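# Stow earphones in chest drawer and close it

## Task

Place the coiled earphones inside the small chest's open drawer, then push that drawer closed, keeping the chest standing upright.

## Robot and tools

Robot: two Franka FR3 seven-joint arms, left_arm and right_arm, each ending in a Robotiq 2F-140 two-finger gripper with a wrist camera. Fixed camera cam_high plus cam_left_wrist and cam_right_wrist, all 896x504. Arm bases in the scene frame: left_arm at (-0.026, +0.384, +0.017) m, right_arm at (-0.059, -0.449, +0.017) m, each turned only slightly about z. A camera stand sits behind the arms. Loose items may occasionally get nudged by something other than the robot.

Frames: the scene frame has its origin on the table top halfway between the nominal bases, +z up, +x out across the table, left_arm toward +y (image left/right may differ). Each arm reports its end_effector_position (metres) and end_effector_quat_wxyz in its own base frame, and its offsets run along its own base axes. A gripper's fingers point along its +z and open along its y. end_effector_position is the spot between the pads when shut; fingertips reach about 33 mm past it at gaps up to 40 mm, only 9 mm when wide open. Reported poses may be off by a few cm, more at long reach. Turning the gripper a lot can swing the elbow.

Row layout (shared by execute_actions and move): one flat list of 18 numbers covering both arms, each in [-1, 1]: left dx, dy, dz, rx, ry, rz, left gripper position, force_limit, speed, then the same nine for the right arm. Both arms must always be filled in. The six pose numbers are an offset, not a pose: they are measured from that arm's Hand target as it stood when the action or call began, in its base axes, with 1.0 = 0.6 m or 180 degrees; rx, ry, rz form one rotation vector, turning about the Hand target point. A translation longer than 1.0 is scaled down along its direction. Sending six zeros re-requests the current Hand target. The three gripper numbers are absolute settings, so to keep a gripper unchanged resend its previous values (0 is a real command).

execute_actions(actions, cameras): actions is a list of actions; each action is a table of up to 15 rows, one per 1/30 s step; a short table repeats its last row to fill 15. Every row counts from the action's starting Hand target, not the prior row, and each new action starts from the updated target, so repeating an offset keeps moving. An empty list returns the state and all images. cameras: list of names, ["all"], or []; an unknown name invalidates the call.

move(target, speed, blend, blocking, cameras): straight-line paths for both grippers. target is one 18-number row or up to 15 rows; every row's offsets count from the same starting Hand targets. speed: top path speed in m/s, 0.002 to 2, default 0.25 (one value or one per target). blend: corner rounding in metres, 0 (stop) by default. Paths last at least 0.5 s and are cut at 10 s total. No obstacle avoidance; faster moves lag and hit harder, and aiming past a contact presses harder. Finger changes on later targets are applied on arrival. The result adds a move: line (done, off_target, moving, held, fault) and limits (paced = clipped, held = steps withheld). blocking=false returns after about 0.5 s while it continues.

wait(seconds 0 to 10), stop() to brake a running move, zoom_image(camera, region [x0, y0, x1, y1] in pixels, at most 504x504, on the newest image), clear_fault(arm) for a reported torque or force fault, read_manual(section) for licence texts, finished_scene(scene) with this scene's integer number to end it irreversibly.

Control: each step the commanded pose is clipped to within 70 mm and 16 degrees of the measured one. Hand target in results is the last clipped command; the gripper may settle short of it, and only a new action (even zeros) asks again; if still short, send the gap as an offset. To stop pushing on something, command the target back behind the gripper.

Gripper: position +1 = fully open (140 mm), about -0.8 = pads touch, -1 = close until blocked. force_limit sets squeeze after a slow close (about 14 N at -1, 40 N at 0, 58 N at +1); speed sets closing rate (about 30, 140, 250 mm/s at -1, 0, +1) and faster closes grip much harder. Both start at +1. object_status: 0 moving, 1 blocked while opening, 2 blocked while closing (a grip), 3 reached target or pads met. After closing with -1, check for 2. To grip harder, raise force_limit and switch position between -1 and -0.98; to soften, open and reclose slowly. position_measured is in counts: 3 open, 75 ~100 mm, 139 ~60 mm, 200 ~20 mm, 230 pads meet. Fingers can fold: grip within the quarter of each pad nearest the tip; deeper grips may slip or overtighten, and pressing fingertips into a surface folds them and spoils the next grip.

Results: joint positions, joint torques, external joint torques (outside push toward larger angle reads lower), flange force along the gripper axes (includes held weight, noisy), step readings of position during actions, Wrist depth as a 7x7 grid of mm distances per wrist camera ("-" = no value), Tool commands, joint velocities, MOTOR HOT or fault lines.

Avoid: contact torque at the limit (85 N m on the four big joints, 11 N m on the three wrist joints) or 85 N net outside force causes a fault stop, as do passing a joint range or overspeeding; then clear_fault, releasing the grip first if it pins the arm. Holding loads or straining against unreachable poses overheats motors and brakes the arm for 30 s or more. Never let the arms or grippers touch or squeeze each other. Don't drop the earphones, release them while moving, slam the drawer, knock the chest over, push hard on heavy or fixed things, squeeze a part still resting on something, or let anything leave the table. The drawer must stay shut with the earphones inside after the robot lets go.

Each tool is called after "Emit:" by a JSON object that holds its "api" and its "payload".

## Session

Emit:
{"api": "execute_actions", "payload": {"actions": []}}

Scene clock: 0.00 s.
left_arm: end_effector_position=(+0.3721, +0.1158, +0.1943) position_measured=3 object_status=3 end_effector_quat_wxyz=(+0.602, +0.677, +0.235, +0.351) | right_arm: end_effector_position=(+0.1607, +0.2546, +0.1449) position_measured=3 object_status=3 end_effector_quat_wxyz=(-0.258, +0.834, +0.435, -0.221)
Joint positions: left_arm=[0.903 0.174 0.298 -2.677 -1.257 1.456 -0.072] | right_arm=[0.729 -0.276 -0.223 -2.659 0.496 1.885 -2.283]
Joint velocities: within noise
Joint torques (N m): no reading
External joint torques (N m): no reading
Flange force (N): no reading
Wrist depth (mm): cam_left_wrist=[274 390 679 - - 1892 2082 / 264 376 681 1936 - - 2015 / 254 351 626 2155 - 2174 2915 / 242 118 527 515 - 137 2503 / - 109 479 468 3490 120 96 / - 305 444 436 4859 - - / - 297 432 429 3442 765 -] | cam_right_wrist=[2266 497 376 302 253 217 191 / 2170 553 414 326 270 229 200 / 2246 621 461 355 289 243 211 / - 124 516 387 310 138 216 / - 107 564 430 336 138 101 / - 100 640 490 360 304 96 / - 2307 - 569 340 320 -]
Hand target: left_arm +0.3721, +0.1158, +0.1943; +0.602, +0.677, +0.235, +0.351 | right_arm +0.1607, +0.2546, +0.1449; -0.258, +0.834, +0.435, -0.221
Tool commands: left_gripper/position=+1.0 left_gripper/force_limit=+1.0 left_gripper/speed=+1.0 right_gripper/position=+1.0 right_gripper/force_limit=+1.0 right_gripper/speed=+1.0

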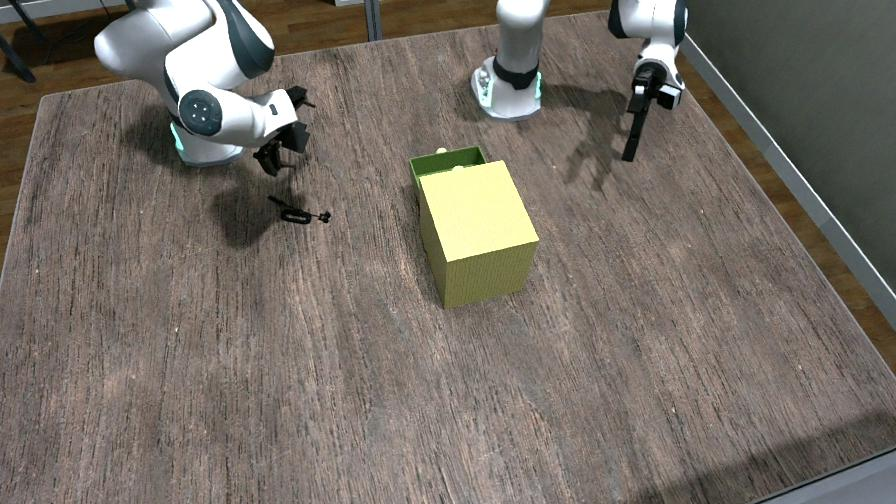

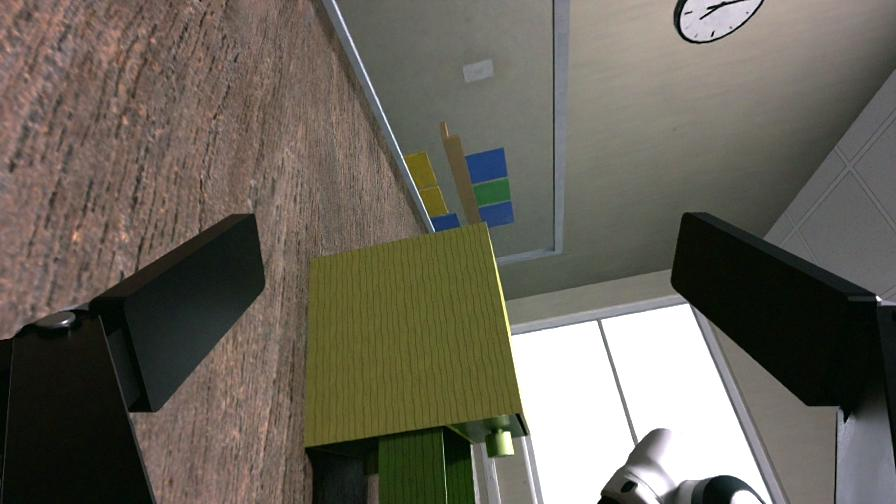

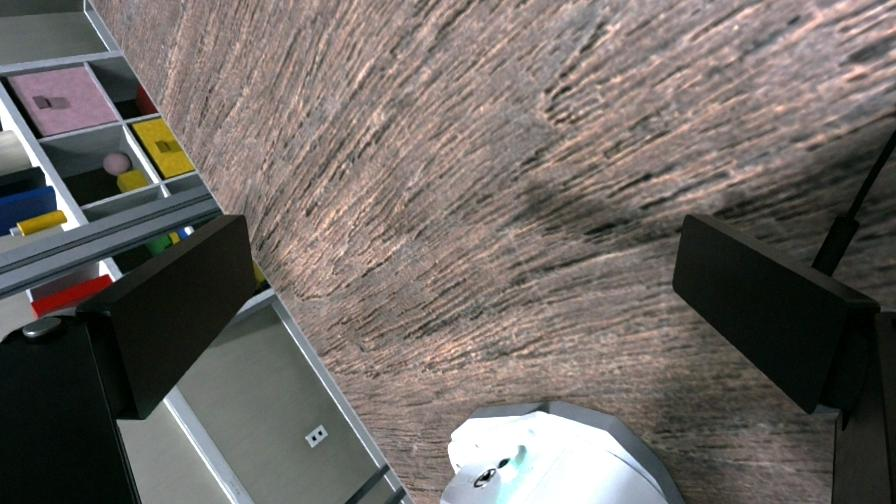

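Emit:
{"api": "zoom_image", "payload": {"camera": "cam_high", "region": [240, 130, 560, 310]}}

Emit:
{"api": "zoom_image", "payload": {"camera": "cam_high", "region": [250, 180, 350, 240]}}

Emit:
{"api": "zoom_image", "payload": {"camera": "cam_high", "region": [400, 140, 500, 210]}}

Scaled by 1.575 from the camera's 896x504 image, which has a finer 1280x720 frame.

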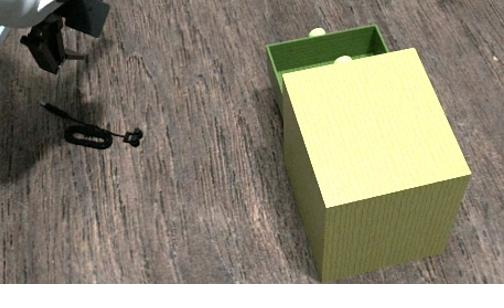

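Scaled by 5.040 from the camera's 896x504 image, which has a finer 1280x720 frame.

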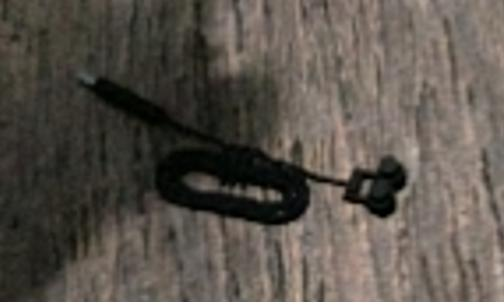

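Scaled by 5.040 from the camera's 896x504 image, which has a finer 1280x720 frame.

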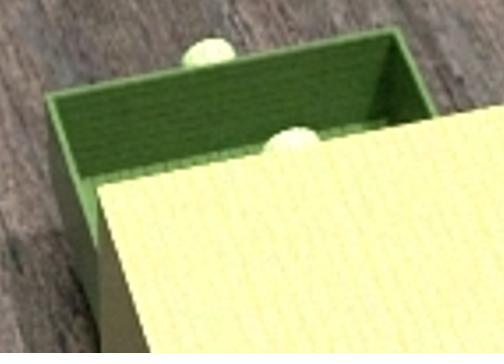

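Emit:
{"api": "zoom_image", "payload": {"camera": "cam_left_wrist", "region": [260, 200, 564, 504]}}

Emit:
{"api": "zoom_image", "payload": {"camera": "cam_right_wrist", "region": [680, 100, 896, 320]}}

Scaled by 1.658 from the camera's 896x504 image, which has a finer 1280x720 frame.

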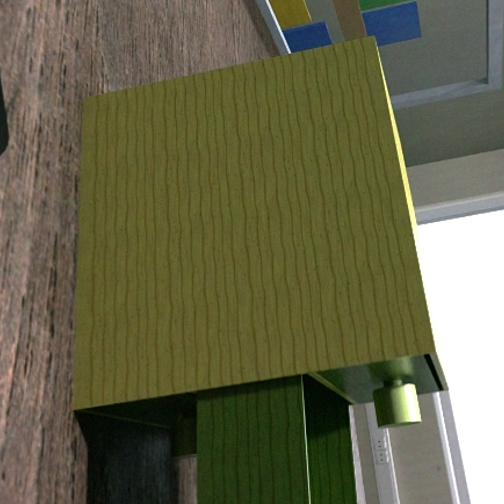

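Scaled by 2.291 from the camera's 896x504 image, which has a finer 1280x720 frame.

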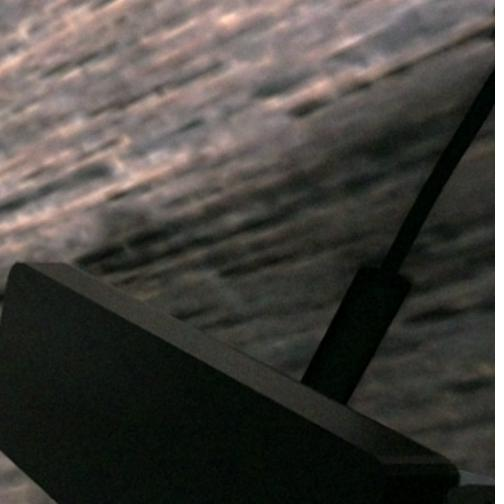

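Emit:
{"api": "move", "payload": {"target": [[0, 0, 0, 0, 0, 0, 1, 1, 1, 0.208, -0.0907, -0.0248, -0.3031, 0.0681, -0.8489, -0.05, 0, 0]], "speed": 0.65, "cameras": ["all"]}}

Scene clock: 29.03 s.
left_arm: end_effector_position=(+0.3721, +0.1158, +0.1943) position_measured=3 object_status=3 end_effector_quat_wxyz=(+0.602, +0.677, +0.235, +0.351) | right_arm: end_effector_position=(+0.2856, +0.1995, +0.1299) position_measured=135 object_status=3 end_effector_quat_wxyz=(+0.000, -0.601, +0.799, -0.001)
Joint positions: left_arm=[0.903 0.174 0.298 -2.677 -1.257 1.456 -0.072] | right_arm=[-0.443 -0.949 1.075 -2.744 0.886 1.97 0.217]
Joint velocities: left_arm=[within noise] | right_arm=[-0.002 -0.001 0 0.001 0 0 0.006]
Joint torques (N m): left_arm=[0.75 -23.45 0.75 11.77 -0.65 -2.46 0.1] | right_arm=[-0.16 5.15 -16.33 18.24 1.23 2.29 0.13]
External joint torques (N m): left_arm=[0.69 1 -0.05 0.66 -0.02 -0.09 0] | right_arm=[-0.16 -0.75 0.37 1.7 0.55 -0.26 0.13]
Flange force (N): left_arm=[2.5 -5.0 -2.3] | right_arm=[-4.2 -1.0 -1.5]
Wrist depth (mm): cam_left_wrist=[275 392 733 1493 - 1757 - / 264 374 681 - - - - / 254 352 629 2273 - - - / 244 118 525 507 - 137 106 / - 109 484 466 - 120 96 / - 305 445 434 - - - / - 297 429 552 - 740 -] | cam_right_wrist=[254 254 256 257 258 259 261 / 265 267 269 271 272 274 275 / 279 281 283 286 287 289 292 / 297 298 161 302 157 306 310 / 310 78 109 321 136 90 322 / - - 340 342 344 - - / - - 364 367 367 - -]
Hand target: left_arm +0.3721, +0.1158, +0.1943; +0.602, +0.677, +0.235, +0.351 | right_arm +0.2855, +0.2002, +0.1300; +0.000, -0.598, +0.801, +0.000
Off the commanded pose: left_arm 0.000 m, 0 deg | right_arm 0.001 m, 0 deg.
move: done; limits=paced

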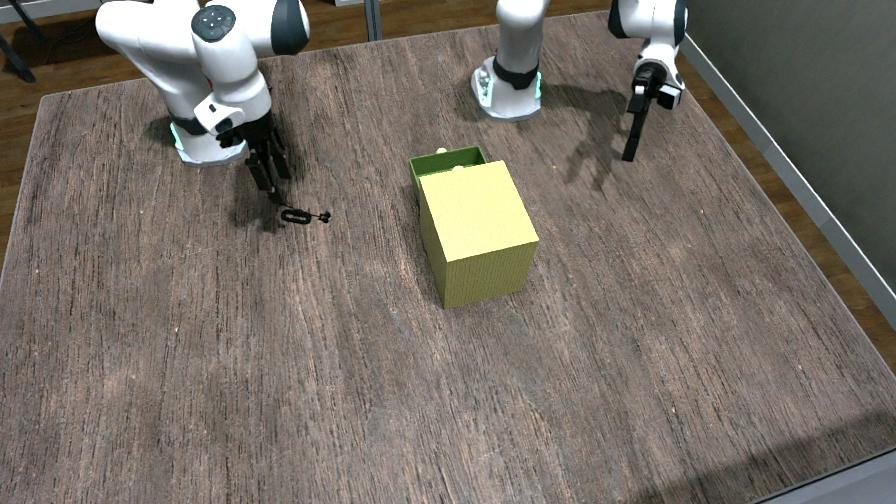

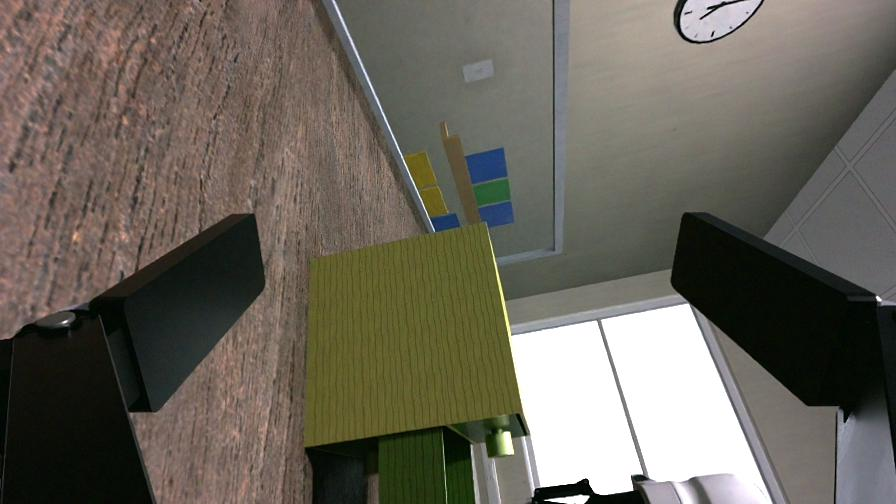

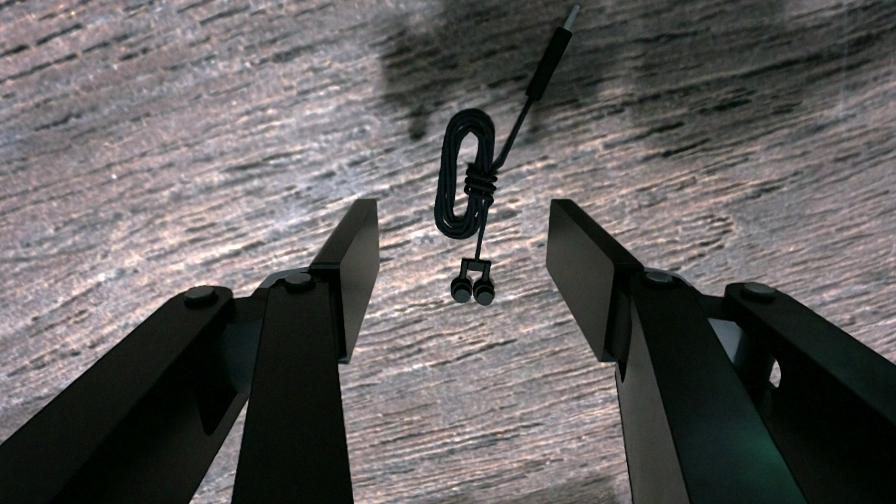

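Emit:
{"api": "move", "payload": {"target": [[0, 0, 0, 0, 0, 0, 1, 1, 1, -0.012, 0.0017, -0.1667, 0, 0, -0.0306, -0.05, 0, 0], [0, 0, 0, 0, 0, 0, 1, 1, 1, -0.012, 0.0017, -0.1892, 0, 0, -0.0306, -0.05, 0, 0], [0, 0, 0, 0, 0, 0, 1, 1, 1, -0.012, 0.0017, -0.1892, 0, 0, -0.0306, -1, -1, -1], [0, 0, 0, 0, 0, 0, 1, 1, 1, -0.012, 0.0017, -0.09, 0, 0, -0.0306, -1, -1, -1]], "speed": [0.2, 0.08, 0.1, 0.12], "blend": [0.005, 0, 0, 0], "cameras": ["cam_right_wrist", "cam_high"]}}

Scene clock: 35.23 s.
left_arm: end_effector_position=(+0.3721, +0.1158, +0.1943) position_measured=3 object_status=3 end_effector_quat_wxyz=(+0.602, +0.677, +0.235, +0.351) | right_arm: end_effector_position=(+0.2787, +0.2016, +0.0756) position_measured=212 object_status=2 end_effector_quat_wxyz=(+0.001, -0.561, +0.828, +0.000)
Joint positions: left_arm=[0.903 0.174 0.298 -2.677 -1.257 1.456 -0.072] | right_arm=[-0.489 -0.911 1.253 -2.796 1.042 2.088 0.269]
Joint velocities: left_arm=[within noise] | right_arm=[0 -0.001 0 0 -0.001 -0.002 0.005]
Joint torques (N m): left_arm=[0.69 -23.36 0.79 11.75 -0.65 -2.46 0.12] | right_arm=[0.8 6.24 -17.11 14.97 0.57 2.14 0.17]
External joint torques (N m): left_arm=[0.7 1.06 0.05 0.72 -0.03 -0.08 0.01] | right_arm=[0.78 -0.72 -0.4 1.08 -0.07 -0.41 0.17]
Flange force (N): left_arm=[2.6 -5.4 -2.5] | right_arm=[0.1 3.9 -5.9]
Wrist depth (mm): cam_left_wrist=[273 390 681 1578 1686 1620 - / 264 373 688 - - - - / 255 352 624 2082 - - - / 243 119 526 512 - 137 106 / - 109 480 467 - 120 96 / - 305 452 436 - 3059 - / - 297 437 410 3260 3059 -] | cam_right_wrist=[203 204 206 206 209 210 211 / 213 214 217 218 220 221 222 / 225 226 228 228 232 234 236 / 238 240 240 123 242 248 250 / 253 252 - 94 94 258 266 / 266 - - - 67 - 280 / - - - - - - -]
Hand target: left_arm +0.3721, +0.1158, +0.1943; +0.602, +0.677, +0.235, +0.351 | right_arm +0.2783, +0.2012, +0.0760; +0.000, -0.559, +0.829, +0.000
Off the commanded pose: left_arm 0.000 m, 0 deg | right_arm 0.001 m, 0 deg.
move: done
Images, in order (width x height): cam_high 896x504, cam_right_wrist 896x504.

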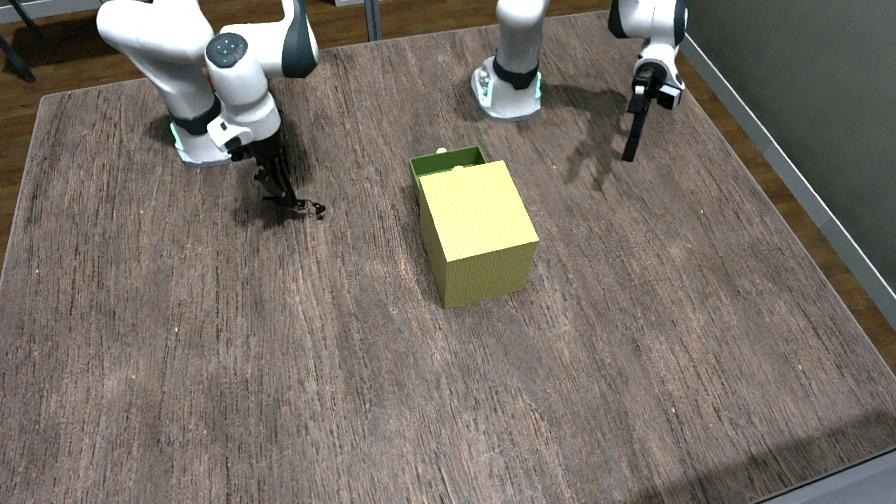

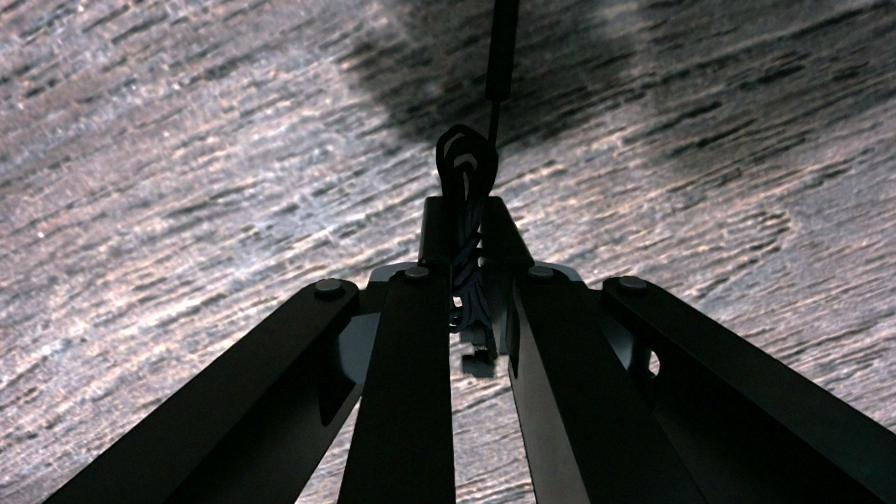

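Emit:
{"api": "move", "payload": {"target": [[0, 0, 0, 0, 0, 0, 1, 1, 1, 0, 0, 0.34, 0, 0, 0, -1, -1, -1], [0, 0, 0, 0, 0, 0, 1, 1, 1, 0.0692, 0.6055, 0.34, 0, 0, -0.045, -1, -1, -1]], "speed": [0.3, 0.35], "blend": [0.08, 0], "cameras": ["all"]}}

Scene clock: 43.40 s.
left_arm: end_effector_position=(+0.3721, +0.1158, +0.1943) position_measured=3 object_status=3 end_effector_quat_wxyz=(+0.602, +0.677, +0.235, +0.351) | right_arm: end_effector_position=(+0.3205, +0.5641, +0.2806) position_measured=212 object_status=2 end_effector_quat_wxyz=(+0.002, -0.502, +0.865, -0.001)
Joint positions: left_arm=[0.903 0.174 0.298 -2.677 -1.257 1.456 -0.072] | right_arm=[-1.09 -0.937 1.551 -1.47 0.939 1.498 1.07]
Joint velocities: left_arm=[within noise] | right_arm=[0.001 -0.001 -0.001 0 0 -0.001 0.006]
Joint torques (N m): left_arm=[0.72 -23.45 0.76 11.83 -0.65 -2.47 0.12] | right_arm=[-0.18 34.36 -24.52 14.94 1.31 2.23 0.26]
External joint torques (N m): left_arm=[0.68 0.98 -0.03 0.71 -0.03 -0.1 0.01] | right_arm=[-0.22 -0.49 0.22 1.45 0.55 -0.22 0.26]
Flange force (N): left_arm=[2.6 -5.1 -2.4] | right_arm=[-9.9 0.3 -3.1]
Wrist depth (mm): cam_left_wrist=[275 393 702 1502 - 1835 - / 265 374 683 1822 - - 1892 / 255 351 629 2155 2212 2985 - / 244 118 522 509 2985 136 - / - 109 485 475 - 119 96 / - 304 444 432 3137 494 - / - 296 435 409 469 453 -] | cam_right_wrist=[396 396 398 396 403 403 406 / 417 417 416 - 415 425 429 / 440 435 235 164 377 452 434 / 465 245 243 123 387 476 466 / 259 - - 94 94 500 511 / - - - - 67 - 542 / - - - - - - -]
Hand target: left_arm +0.3721, +0.1158, +0.1943; +0.602, +0.677, +0.235, +0.351 | right_arm +0.3198, +0.5645, +0.2800; +0.000, -0.499, +0.867, +0.000
Off the commanded pose: left_arm 0.000 m, 0 deg | right_arm 0.001 m, 0 deg.
move: done

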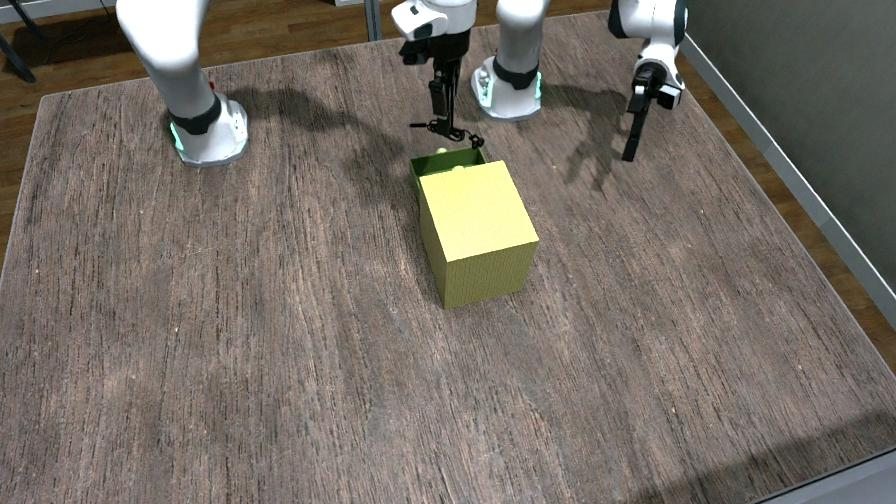

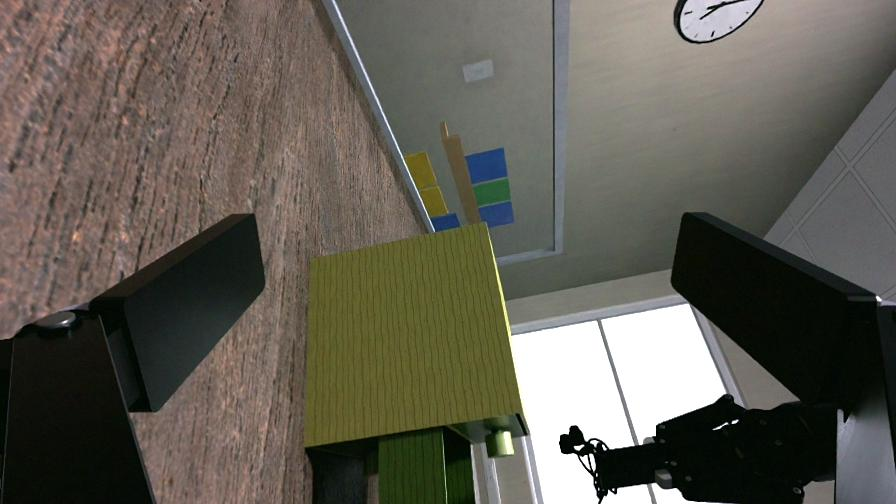

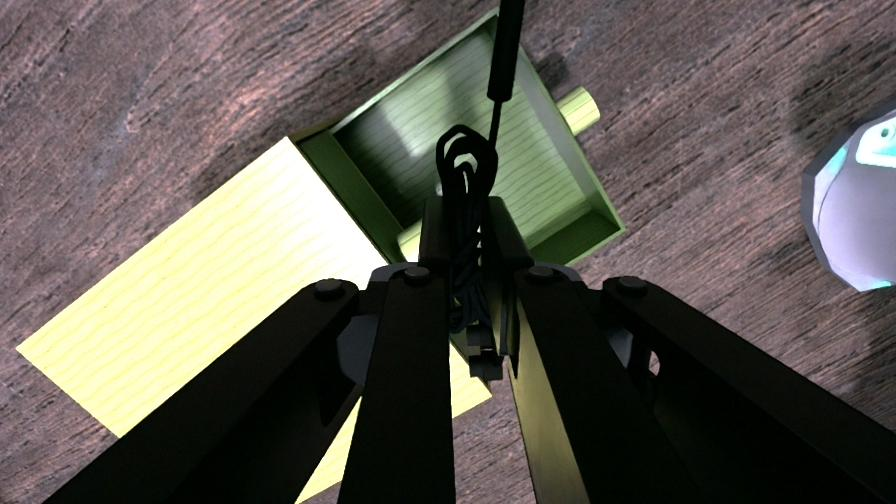

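Emit:
{"api": "move", "payload": {"target": [[0, 0, 0, 0, 0, 0, 1, 1, 1, -0.0195, 0.0218, 0, 0.0036, -0.0443, 0, -1, -1, -1], [0, 0, 0, 0, 0, 0, 1, 1, 1, -0.0195, 0.0218, -0.225, 0.0036, -0.0443, 0, -1, -1, -1]], "speed": [0.15, 0.15], "blend": [0.01, 0], "cameras": ["all"]}}

Scene clock: 51.57 s.
left_arm: end_effector_position=(+0.3721, +0.1158, +0.1943) position_measured=3 object_status=3 end_effector_quat_wxyz=(+0.602, +0.677, +0.235, +0.351) | right_arm: end_effector_position=(+0.3070, +0.5770, +0.1447) position_measured=212 object_status=2 end_effector_quat_wxyz=(+0.062, -0.496, +0.866, -0.031)
Joint positions: left_arm=[0.903 0.174 0.298 -2.677 -1.257 1.456 -0.072] | right_arm=[-0.906 -1.15 1.608 -1.762 1.1 1.807 1.046]
Joint velocities: left_arm=[within noise] | right_arm=[0.003 0.002 0 -0.001 -0.001 0.005 -0.006]
Joint torques (N m): left_arm=[0.7 -23.41 0.76 11.72 -0.67 -2.47 0.13] | right_arm=[0 34.01 -29.83 10.73 1.2 3.07 -0.33]
External joint torques (N m): left_arm=[0.68 0.97 -0.02 0.67 -0.05 -0.1 0.03] | right_arm=[-0.25 0.23 -0.09 0.37 0.55 0.32 -0.32]
Flange force (N): left_arm=[2.4 -5.0 -2.3] | right_arm=[-1.5 -0.8 0.8]
Wrist depth (mm): cam_left_wrist=[275 392 656 - 1721 - - / 265 375 675 1906 - - - / 254 350 632 2174 - - 3022 / 244 118 524 516 - 136 - / - 110 480 466 - 120 96 / - 304 448 437 - 3097 - / - 296 429 454 467 425 -] | cam_right_wrist=[291 284 274 - 262 259 254 / 311 301 221 219 215 275 270 / 129 149 - 158 231 294 287 / - 144 178 123 - 309 307 / - 123 - 94 94 324 329 / - - - - 67 - 345 / - - - - - - -]
Hand target: left_arm +0.3721, +0.1158, +0.1943; +0.602, +0.677, +0.235, +0.351 | right_arm +0.3081, +0.5776, +0.1450; +0.063, -0.498, +0.864, -0.030
Off the commanded pose: left_arm 0.000 m, 0 deg | right_arm 0.001 m, 0 deg.
move: done

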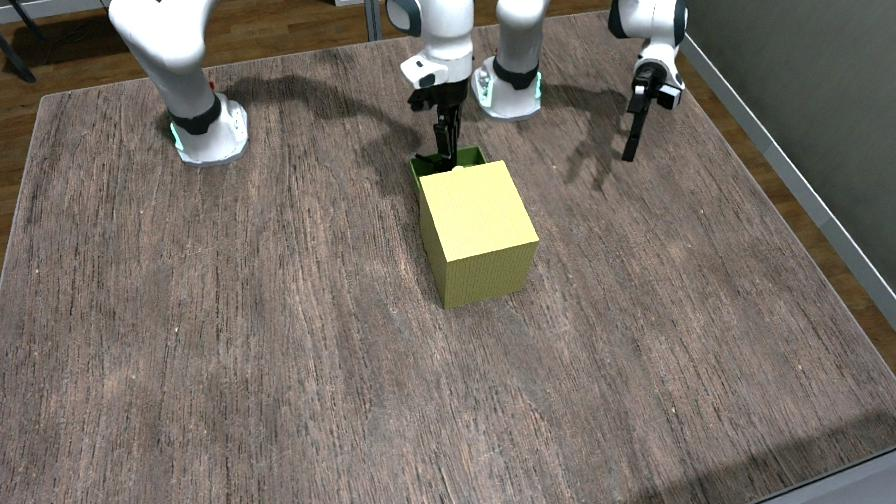

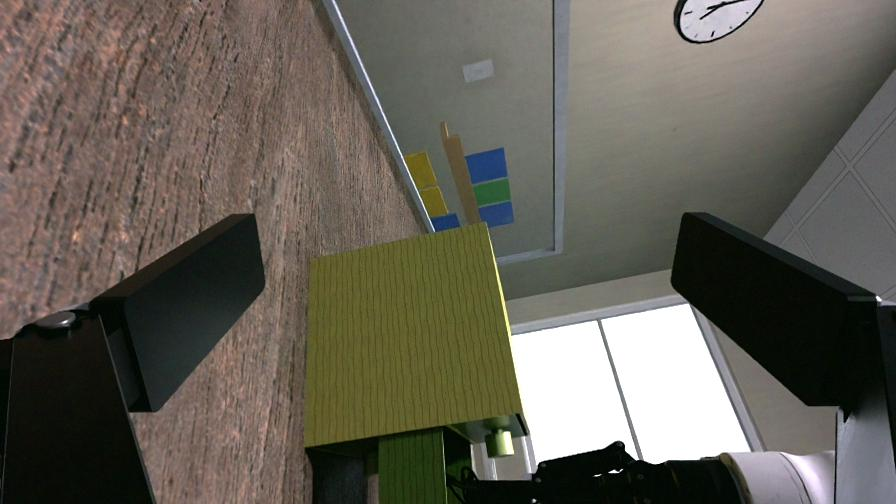

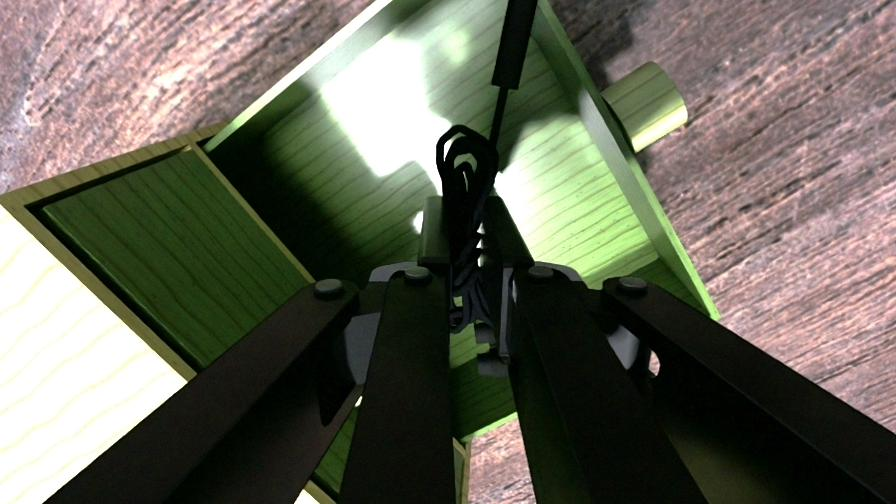

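Emit:
{"api": "move", "payload": {"target": [[0, 0, 0, 0, 0, 0, 1, 1, 1, 0, 0, -0.0917, 0, 0, 0, -1, -1, -1], [0, 0, 0, 0, 0, 0, 1, 1, 1, 0, 0, -0.0917, 0, 0, 0, -0.324, -1, -0.6], [0, 0, 0, 0, 0, 0, 1, 1, 1, 0, 0, 0.175, 0, 0, 0, -0.324, -1, -0.6]], "speed": [0.1, 0.1, 0.2], "cameras": ["all"]}}

Scene clock: 57.53 s.
left_arm: end_effector_position=(+0.3721, +0.1158, +0.1943) position_measured=3 object_status=3 end_effector_quat_wxyz=(+0.602, +0.677, +0.235, +0.351) | right_arm: end_effector_position=(+0.3080, +0.5786, +0.2505) position_measured=170 object_status=3 end_effector_quat_wxyz=(+0.065, -0.501, +0.863, -0.029)
Joint positions: left_arm=[0.903 0.174 0.298 -2.677 -1.257 1.456 -0.072] | right_arm=[-0.924 -1.049 1.487 -1.628 0.984 1.654 1.076]
Joint velocities: left_arm=[within noise] | right_arm=[0.001 0 0 0 0 -0.004 0.004]
Joint torques (N m): left_arm=[0.71 -23.44 0.75 11.75 -0.64 -2.47 0.14] | right_arm=[-0.14 32.67 -27.74 13.2 0.6 2.52 0.21]
External joint torques (N m): left_arm=[0.68 1 -0.03 0.63 0 -0.1 0.03] | right_arm=[-0.17 -0.58 0.19 1.36 -0.03 -0.25 0.23]
Flange force (N): left_arm=[2.3 -5.1 -2.4] | right_arm=[-7.6 0.8 -1.8]
Wrist depth (mm): cam_left_wrist=[275 391 664 - - 1493 - / 265 371 685 - - - 2338 / 255 351 627 2212 3097 2664 2453 / 244 118 528 517 3260 137 2232 / - 109 475 479 3812 120 96 / - 305 447 433 - 3349 - / - 297 432 411 468 452 -] | cam_right_wrist=[395 388 377 299 356 352 344 / 423 410 294 317 377 373 365 / 456 213 230 345 338 397 389 / 242 228 118 259 134 426 417 / 251 78 92 261 - 91 441 / - 78 - 258 - - - / - - - 582 - - -]
Hand target: left_arm +0.3721, +0.1158, +0.1943; +0.602, +0.677, +0.235, +0.351 | right_arm +0.3081, +0.5776, +0.2500; +0.063, -0.498, +0.864, -0.030
Off the commanded pose: left_arm 0.000 m, 0 deg | right_arm 0.001 m, 0 deg.
move: done

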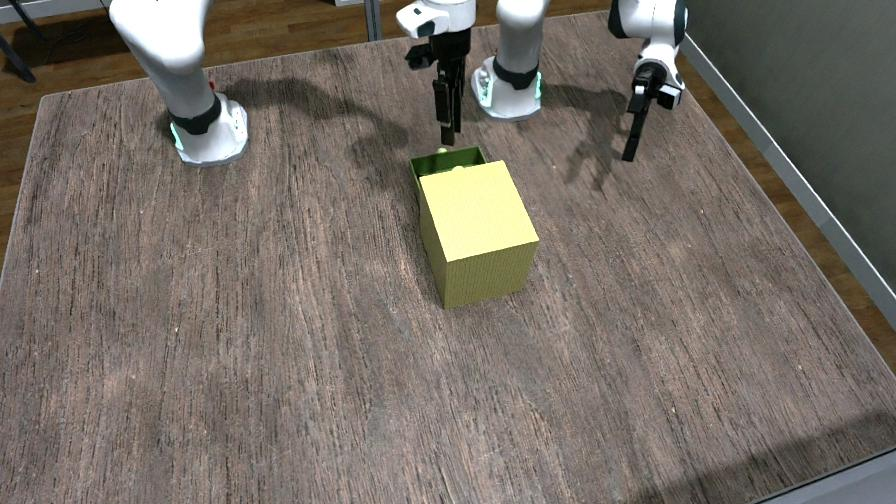

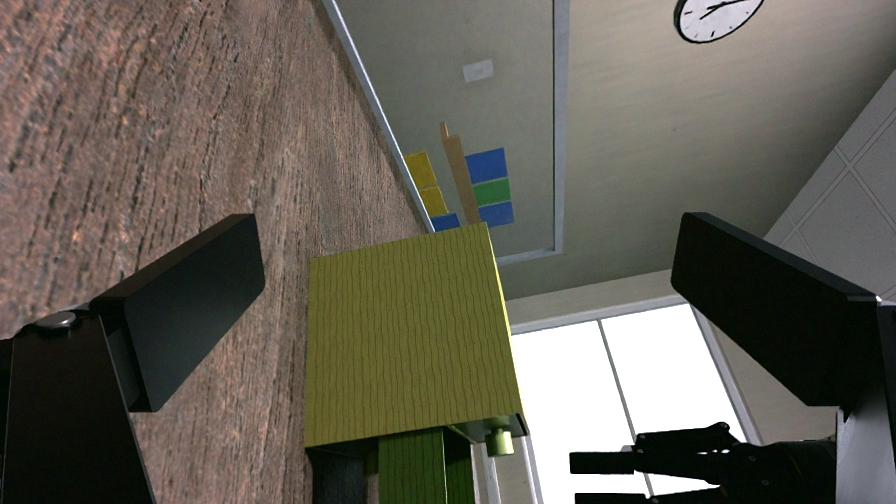

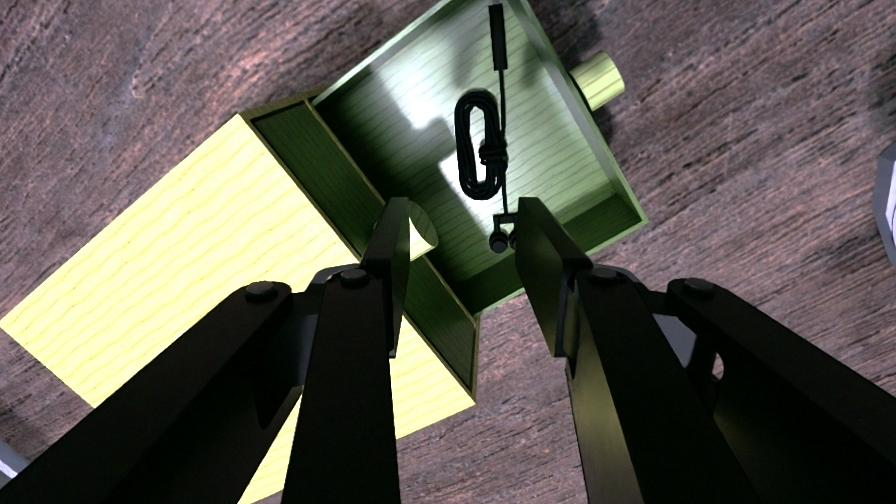

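Emit:
{"api": "move", "payload": {"target": [[0, 0, 0, 0, 0, 0, 1, 1, 1, -0.1835, -0.0093, 0, 0.0181, 0.0425, -0.3046, -0.05, -1, -0.6], [0, 0, 0, 0, 0, 0, 1, 1, 1, -0.1835, -0.0093, -0.265, 0.0181, 0.0425, -0.3046, -0.05, -1, -0.6], [0, 0, 0, 0, 0, 0, 1, 1, 1, 0.062, 0.012, -0.265, 0.0181, 0.0425, -0.3046, -0.05, -1, -0.6]], "speed": [0.35, 0.3, 0.09], "blend": [0.02, 0.015, 0], "cameras": ["all"]}}

Scene clock: 65.00 s.
left_arm: end_effector_position=(+0.3721, +0.1158, +0.1943) position_measured=3 object_status=3 end_effector_quat_wxyz=(+0.602, +0.677, +0.235, +0.351) | right_arm: end_effector_position=(+0.3463, +0.5843, +0.0909) position_measured=135 object_status=3 end_effector_quat_wxyz=(+0.002, -0.040, +0.999, -0.001)
Joint positions: left_arm=[0.903 0.174 0.298 -2.677 -1.257 1.456 -0.072] | right_arm=[-1.148 -1.367 1.581 -1.57 1.363 1.584 1.917]
Joint velocities: left_arm=[within noise] | right_arm=[0 0.001 0 0.001 0 0 -0.006]
Joint torques (N m): left_arm=[0.67 -23.38 0.73 11.74 -0.66 -2.46 0.08] | right_arm=[0.15 41.39 -30.42 5.81 1.05 2.26 -0.26]
External joint torques (N m): left_arm=[0.57 0.98 -0.12 0.69 -0.04 -0.11 -0.03] | right_arm=[0.17 0.75 0.5 0.95 0.2 -0.19 -0.26]
Flange force (N): left_arm=[2.7 -5.0 -2.0] | right_arm=[-2.4 3.0 -0.7]
Wrist depth (mm): cam_left_wrist=[275 391 740 - - 1630 - / 264 373 685 - 1951 1998 - / 253 351 626 2136 2065 - - / 244 118 524 499 - 137 - / - 109 463 462 - 120 96 / - 304 445 442 477 430 - / - 295 444 508 433 430 -] | cam_right_wrist=[223 225 226 227 228 229 230 / 235 236 237 239 240 241 242 / 247 249 250 252 252 255 256 / 262 262 161 - 157 267 272 / 274 78 107 - 119 90 281 / - - - 90 90 - - / - - 103 77 79 - -]
Hand target: left_arm +0.3721, +0.1158, +0.1943; +0.602, +0.677, +0.235, +0.351 | right_arm +0.3453, +0.5848, +0.0910; +0.000, -0.043, +0.999, +0.000
Off the commanded pose: left_arm 0.000 m, 0 deg | right_arm 0.001 m, 0 deg.
move: done

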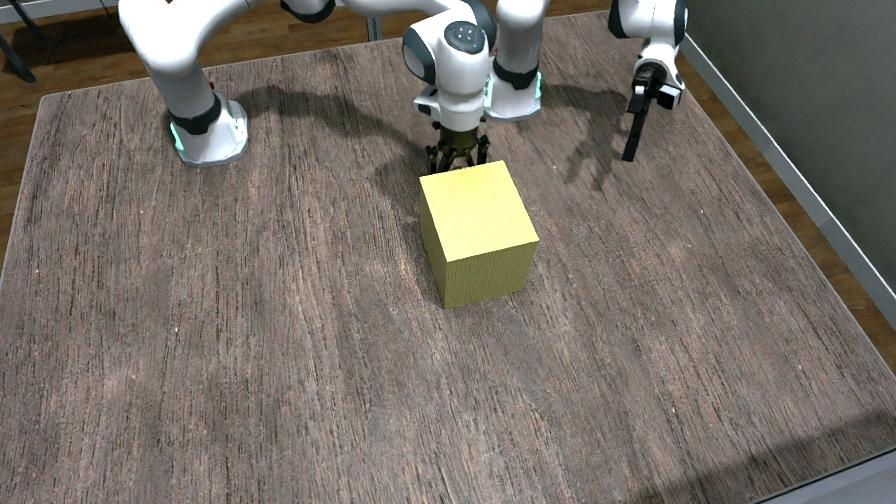

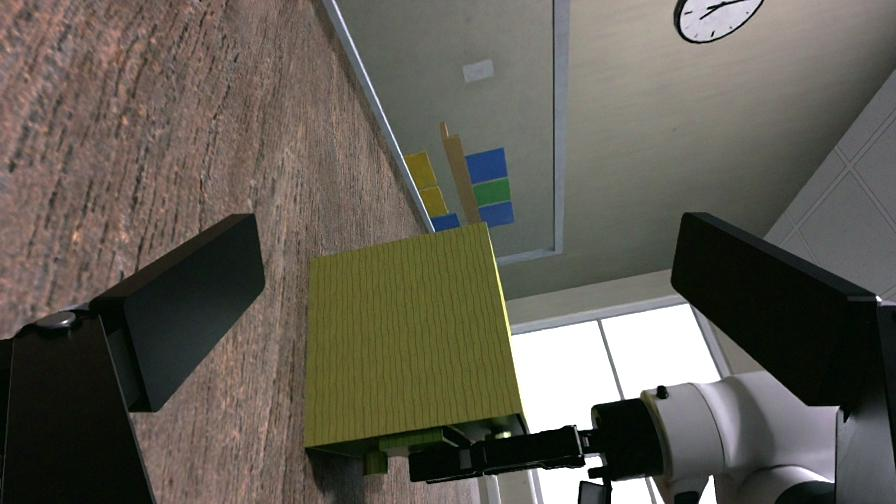

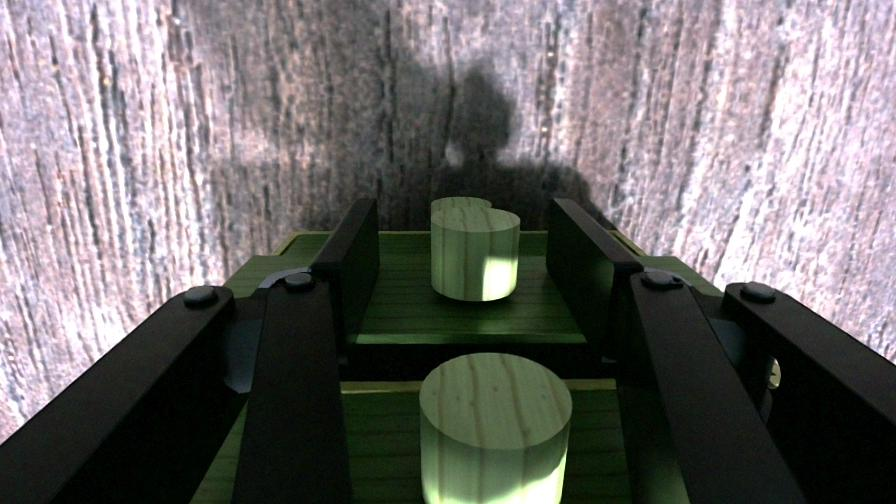

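Emit:
{"api": "move", "payload": {"target": [[0, 0, 0, 0, 0, 0, 1, 1, 1, 0.0208, 0.0018, 0, 0.0058, -0.0664, 0, -0.05, -1, -0.6]], "speed": 0.1, "cameras": ["cam_left_wrist", "cam_right_wrist"]}}

Scene clock: 67.73 s.
left_arm: end_effector_position=(+0.3721, +0.1158, +0.1943) position_measured=3 object_status=3 end_effector_quat_wxyz=(+0.602, +0.677, +0.235, +0.351) | right_arm: end_effector_position=(+0.3559, +0.5848, +0.0893) position_measured=135 object_status=3 end_effector_quat_wxyz=(+0.102, -0.045, +0.994, +0.002)
Joint positions: left_arm=[0.903 0.174 0.298 -2.677 -1.257 1.456 -0.072] | right_arm=[-0.999 -1.477 1.53 -1.709 1.399 1.733 1.916]
Joint velocities: left_arm=[within noise] | right_arm=[0.002 0 0.001 0.001 0 0.004 0]
Joint torques (N m): left_arm=[0.75 -23.45 0.83 11.78 -0.65 -2.47 0.13] | right_arm=[0.48 37.2 -33.3 2.14 1.26 3.52 0.16]
External joint torques (N m): left_arm=[0.72 0.97 0.04 0.7 -0.02 -0.09 0.02] | right_arm=[0.52 -0.4 -0.68 0.01 0.57 0.64 0.16]
Flange force (N): left_arm=[2.5 -5.0 -2.5] | right_arm=[1.8 -0.9 0.7]
Wrist depth (mm): cam_left_wrist=[275 390 677 - - 1620 1674 / 264 375 683 - 1733 1982 - / 255 351 629 2082 - - - / 244 118 519 509 - 136 - / - 110 485 461 - 120 96 / - 304 432 435 4130 - - / - 297 435 481 426 414 -] | cam_right_wrist=[209 210 212 213 214 214 215 / 227 228 229 231 232 232 233 / 247 248 241 218 243 253 254 / 270 266 161 - 137 273 279 / 293 78 107 - 120 90 296 / - - 123 127 124 - - / - - 105 82 79 - -]
Hand target: left_arm +0.3721, +0.1158, +0.1943; +0.602, +0.677, +0.235, +0.351 | right_arm +0.3578, +0.5858, +0.0910; +0.105, -0.043, +0.994, +0.004
Off the commanded pose: left_arm 0.000 m, 0 deg | right_arm 0.003 m, 1 deg.
move: done
Images, in order (width x height): cam_left_wrist 896x504, cam_right_wrist 896x504.

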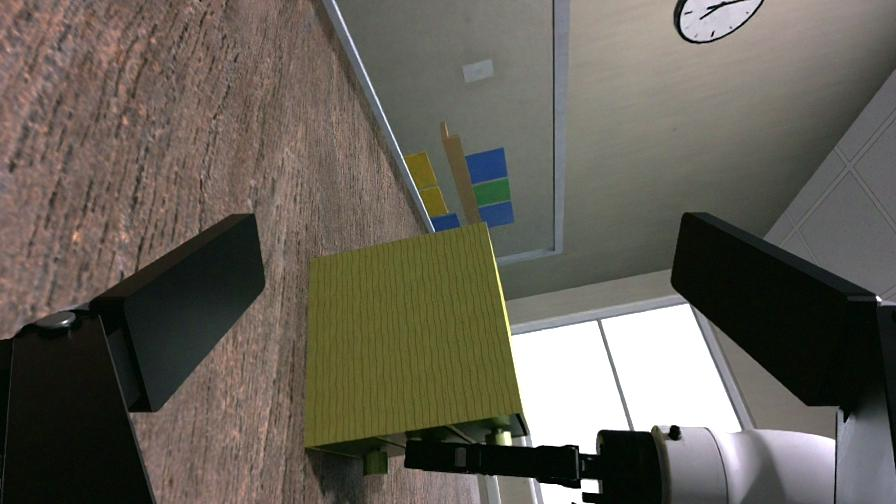

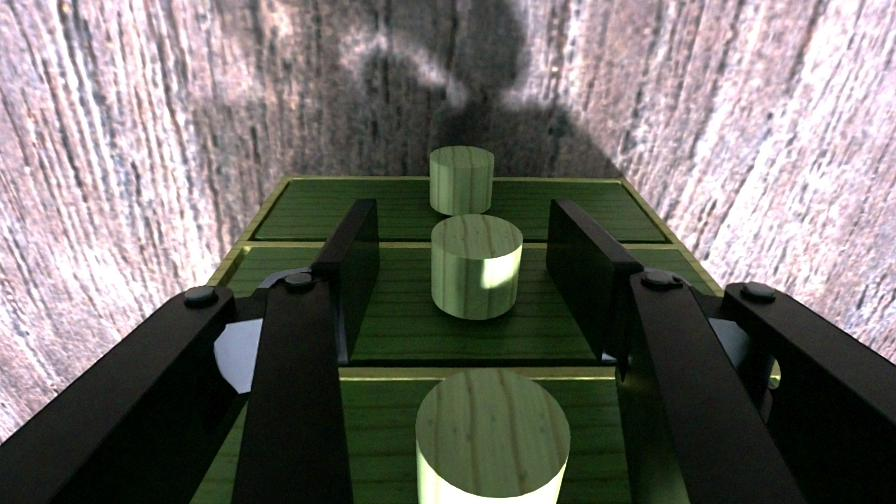

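Emit:
{"api": "zoom_image", "payload": {"camera": "cam_right_wrist", "region": [190, 140, 400, 400]}}

Emit:
{"api": "zoom_image", "payload": {"camera": "cam_left_wrist", "region": [290, 390, 540, 504]}}

Emit:
{"api": "zoom_image", "payload": {"camera": "cam_right_wrist", "region": [540, 140, 750, 400]}}

Scaled by 1.938 from the camera's 896x504 image, which has a finer 1280x720 frame.

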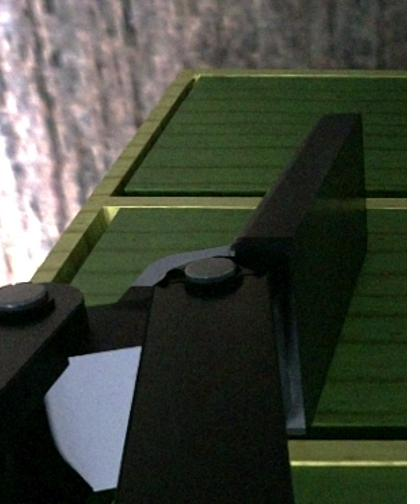

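Scaled by 2.016 from the camera's 896x504 image, which has a finer 1280x720 frame.

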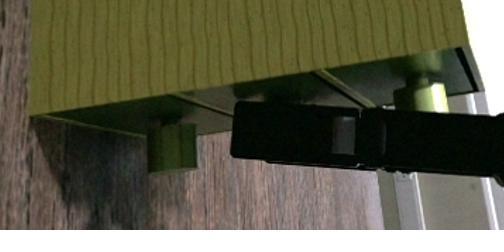

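Scaled by 1.938 from the camera's 896x504 image, which has a finer 1280x720 frame.

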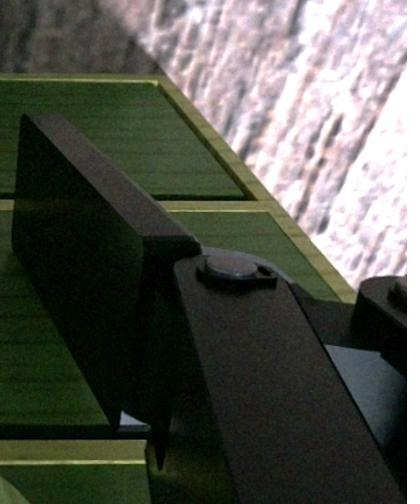

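Emit:
{"api": "move", "payload": {"target": [[0, 0, 0, 0, 0, 0, 1, 1, 1, 0.01, 0.0009, 0, 0, 0, 0, -0.05, -1, -0.6]], "speed": 0.05, "cameras": ["cam_left_wrist", "cam_right_wrist"]}}

Emit:
{"api": "zoom_image", "payload": {"camera": "cam_right_wrist", "region": [190, 140, 400, 400]}}

Scene clock: 70.93 s.
left_arm: end_effector_position=(+0.3721, +0.1158, +0.1943) position_measured=3 object_status=3 end_effector_quat_wxyz=(+0.602, +0.677, +0.235, +0.351) | right_arm: end_effector_position=(+0.3570, +0.5856, +0.0890) position_measured=135 object_status=3 end_effector_quat_wxyz=(+0.098, -0.045, +0.994, +0.001)
Joint positions: left_arm=[0.903 0.174 0.298 -2.677 -1.257 1.456 -0.072] | right_arm=[-1.01 -1.477 1.529 -1.697 1.401 1.724 1.917]
Joint torques (N m): left_arm=[0.74 -23.42 0.75 11.73 -0.66 -2.47 0.15] | right_arm=[-2.46 36.34 -33.37 3.08 1.49 4.62 -0.06]
External joint torques (N m): left_arm=[0.73 0.92 -0.02 0.69 -0.04 -0.1 0.04] | right_arm=[-2.62 -1.44 -0.9 0.83 0.79 1.76 -0.05]
Flange force (N): left_arm=[2.4 -4.9 -2.4] | right_arm=[-8.4 6.4 4.4]
Wrist depth (mm): cam_left_wrist=[275 390 664 - - 1599 - / 265 375 702 - 1906 - - / 254 353 635 2100 - - 2528 / 244 118 524 490 2723 137 - / - 109 486 - - 120 96 / - 305 437 438 - - - / - 295 435 481 420 413 -] | cam_right_wrist=[210 211 212 213 214 214 215 / 227 228 229 230 231 233 233 / 246 248 241 207 247 253 254 / 270 265 161 - 137 266 277 / 291 78 94 142 121 90 296 / - - 121 91 89 - - / - - 103 80 - - -]
Hand target: left_arm +0.3721, +0.1158, +0.1943; +0.602, +0.677, +0.235, +0.351 | right_arm +0.3638, +0.5864, +0.0910; +0.105, -0.043, +0.994, +0.004
Off the commanded pose: left_arm 0.000 m, 0 deg | right_arm 0.007 m, 1 deg.
move: off_target (right_arm)
Images, in order (width x height): cam_left_wrist 896x504, cam_right_wrist 896x504.

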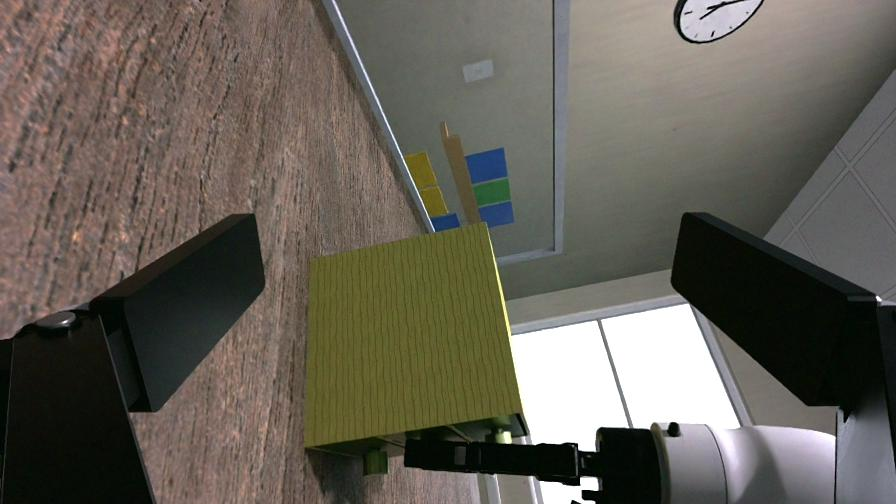

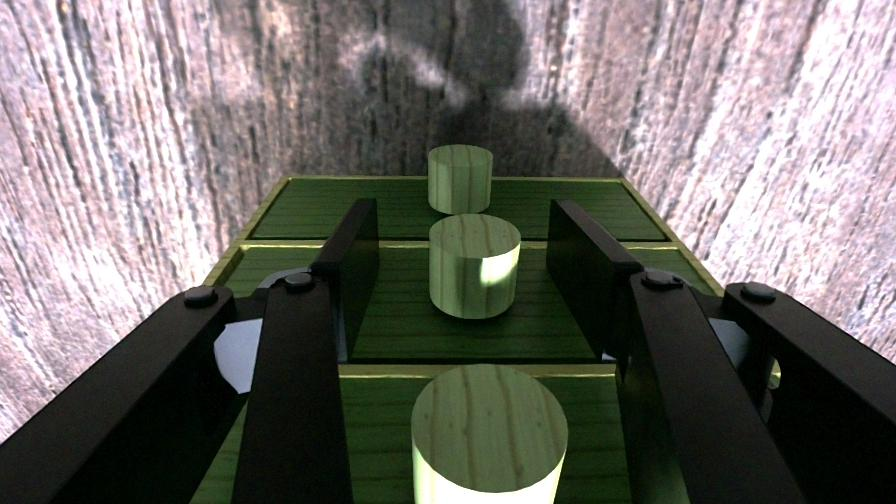

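Scaled by 1.938 from the camera's 896x504 image, which has a finer 1280x720 frame.

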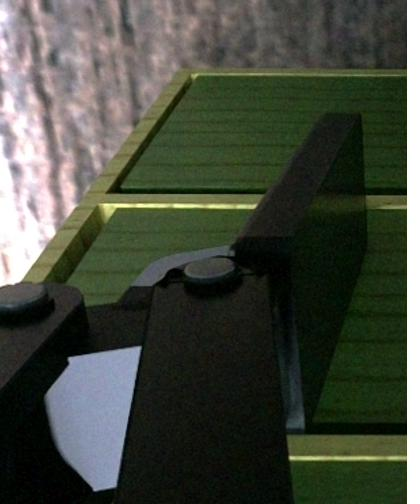

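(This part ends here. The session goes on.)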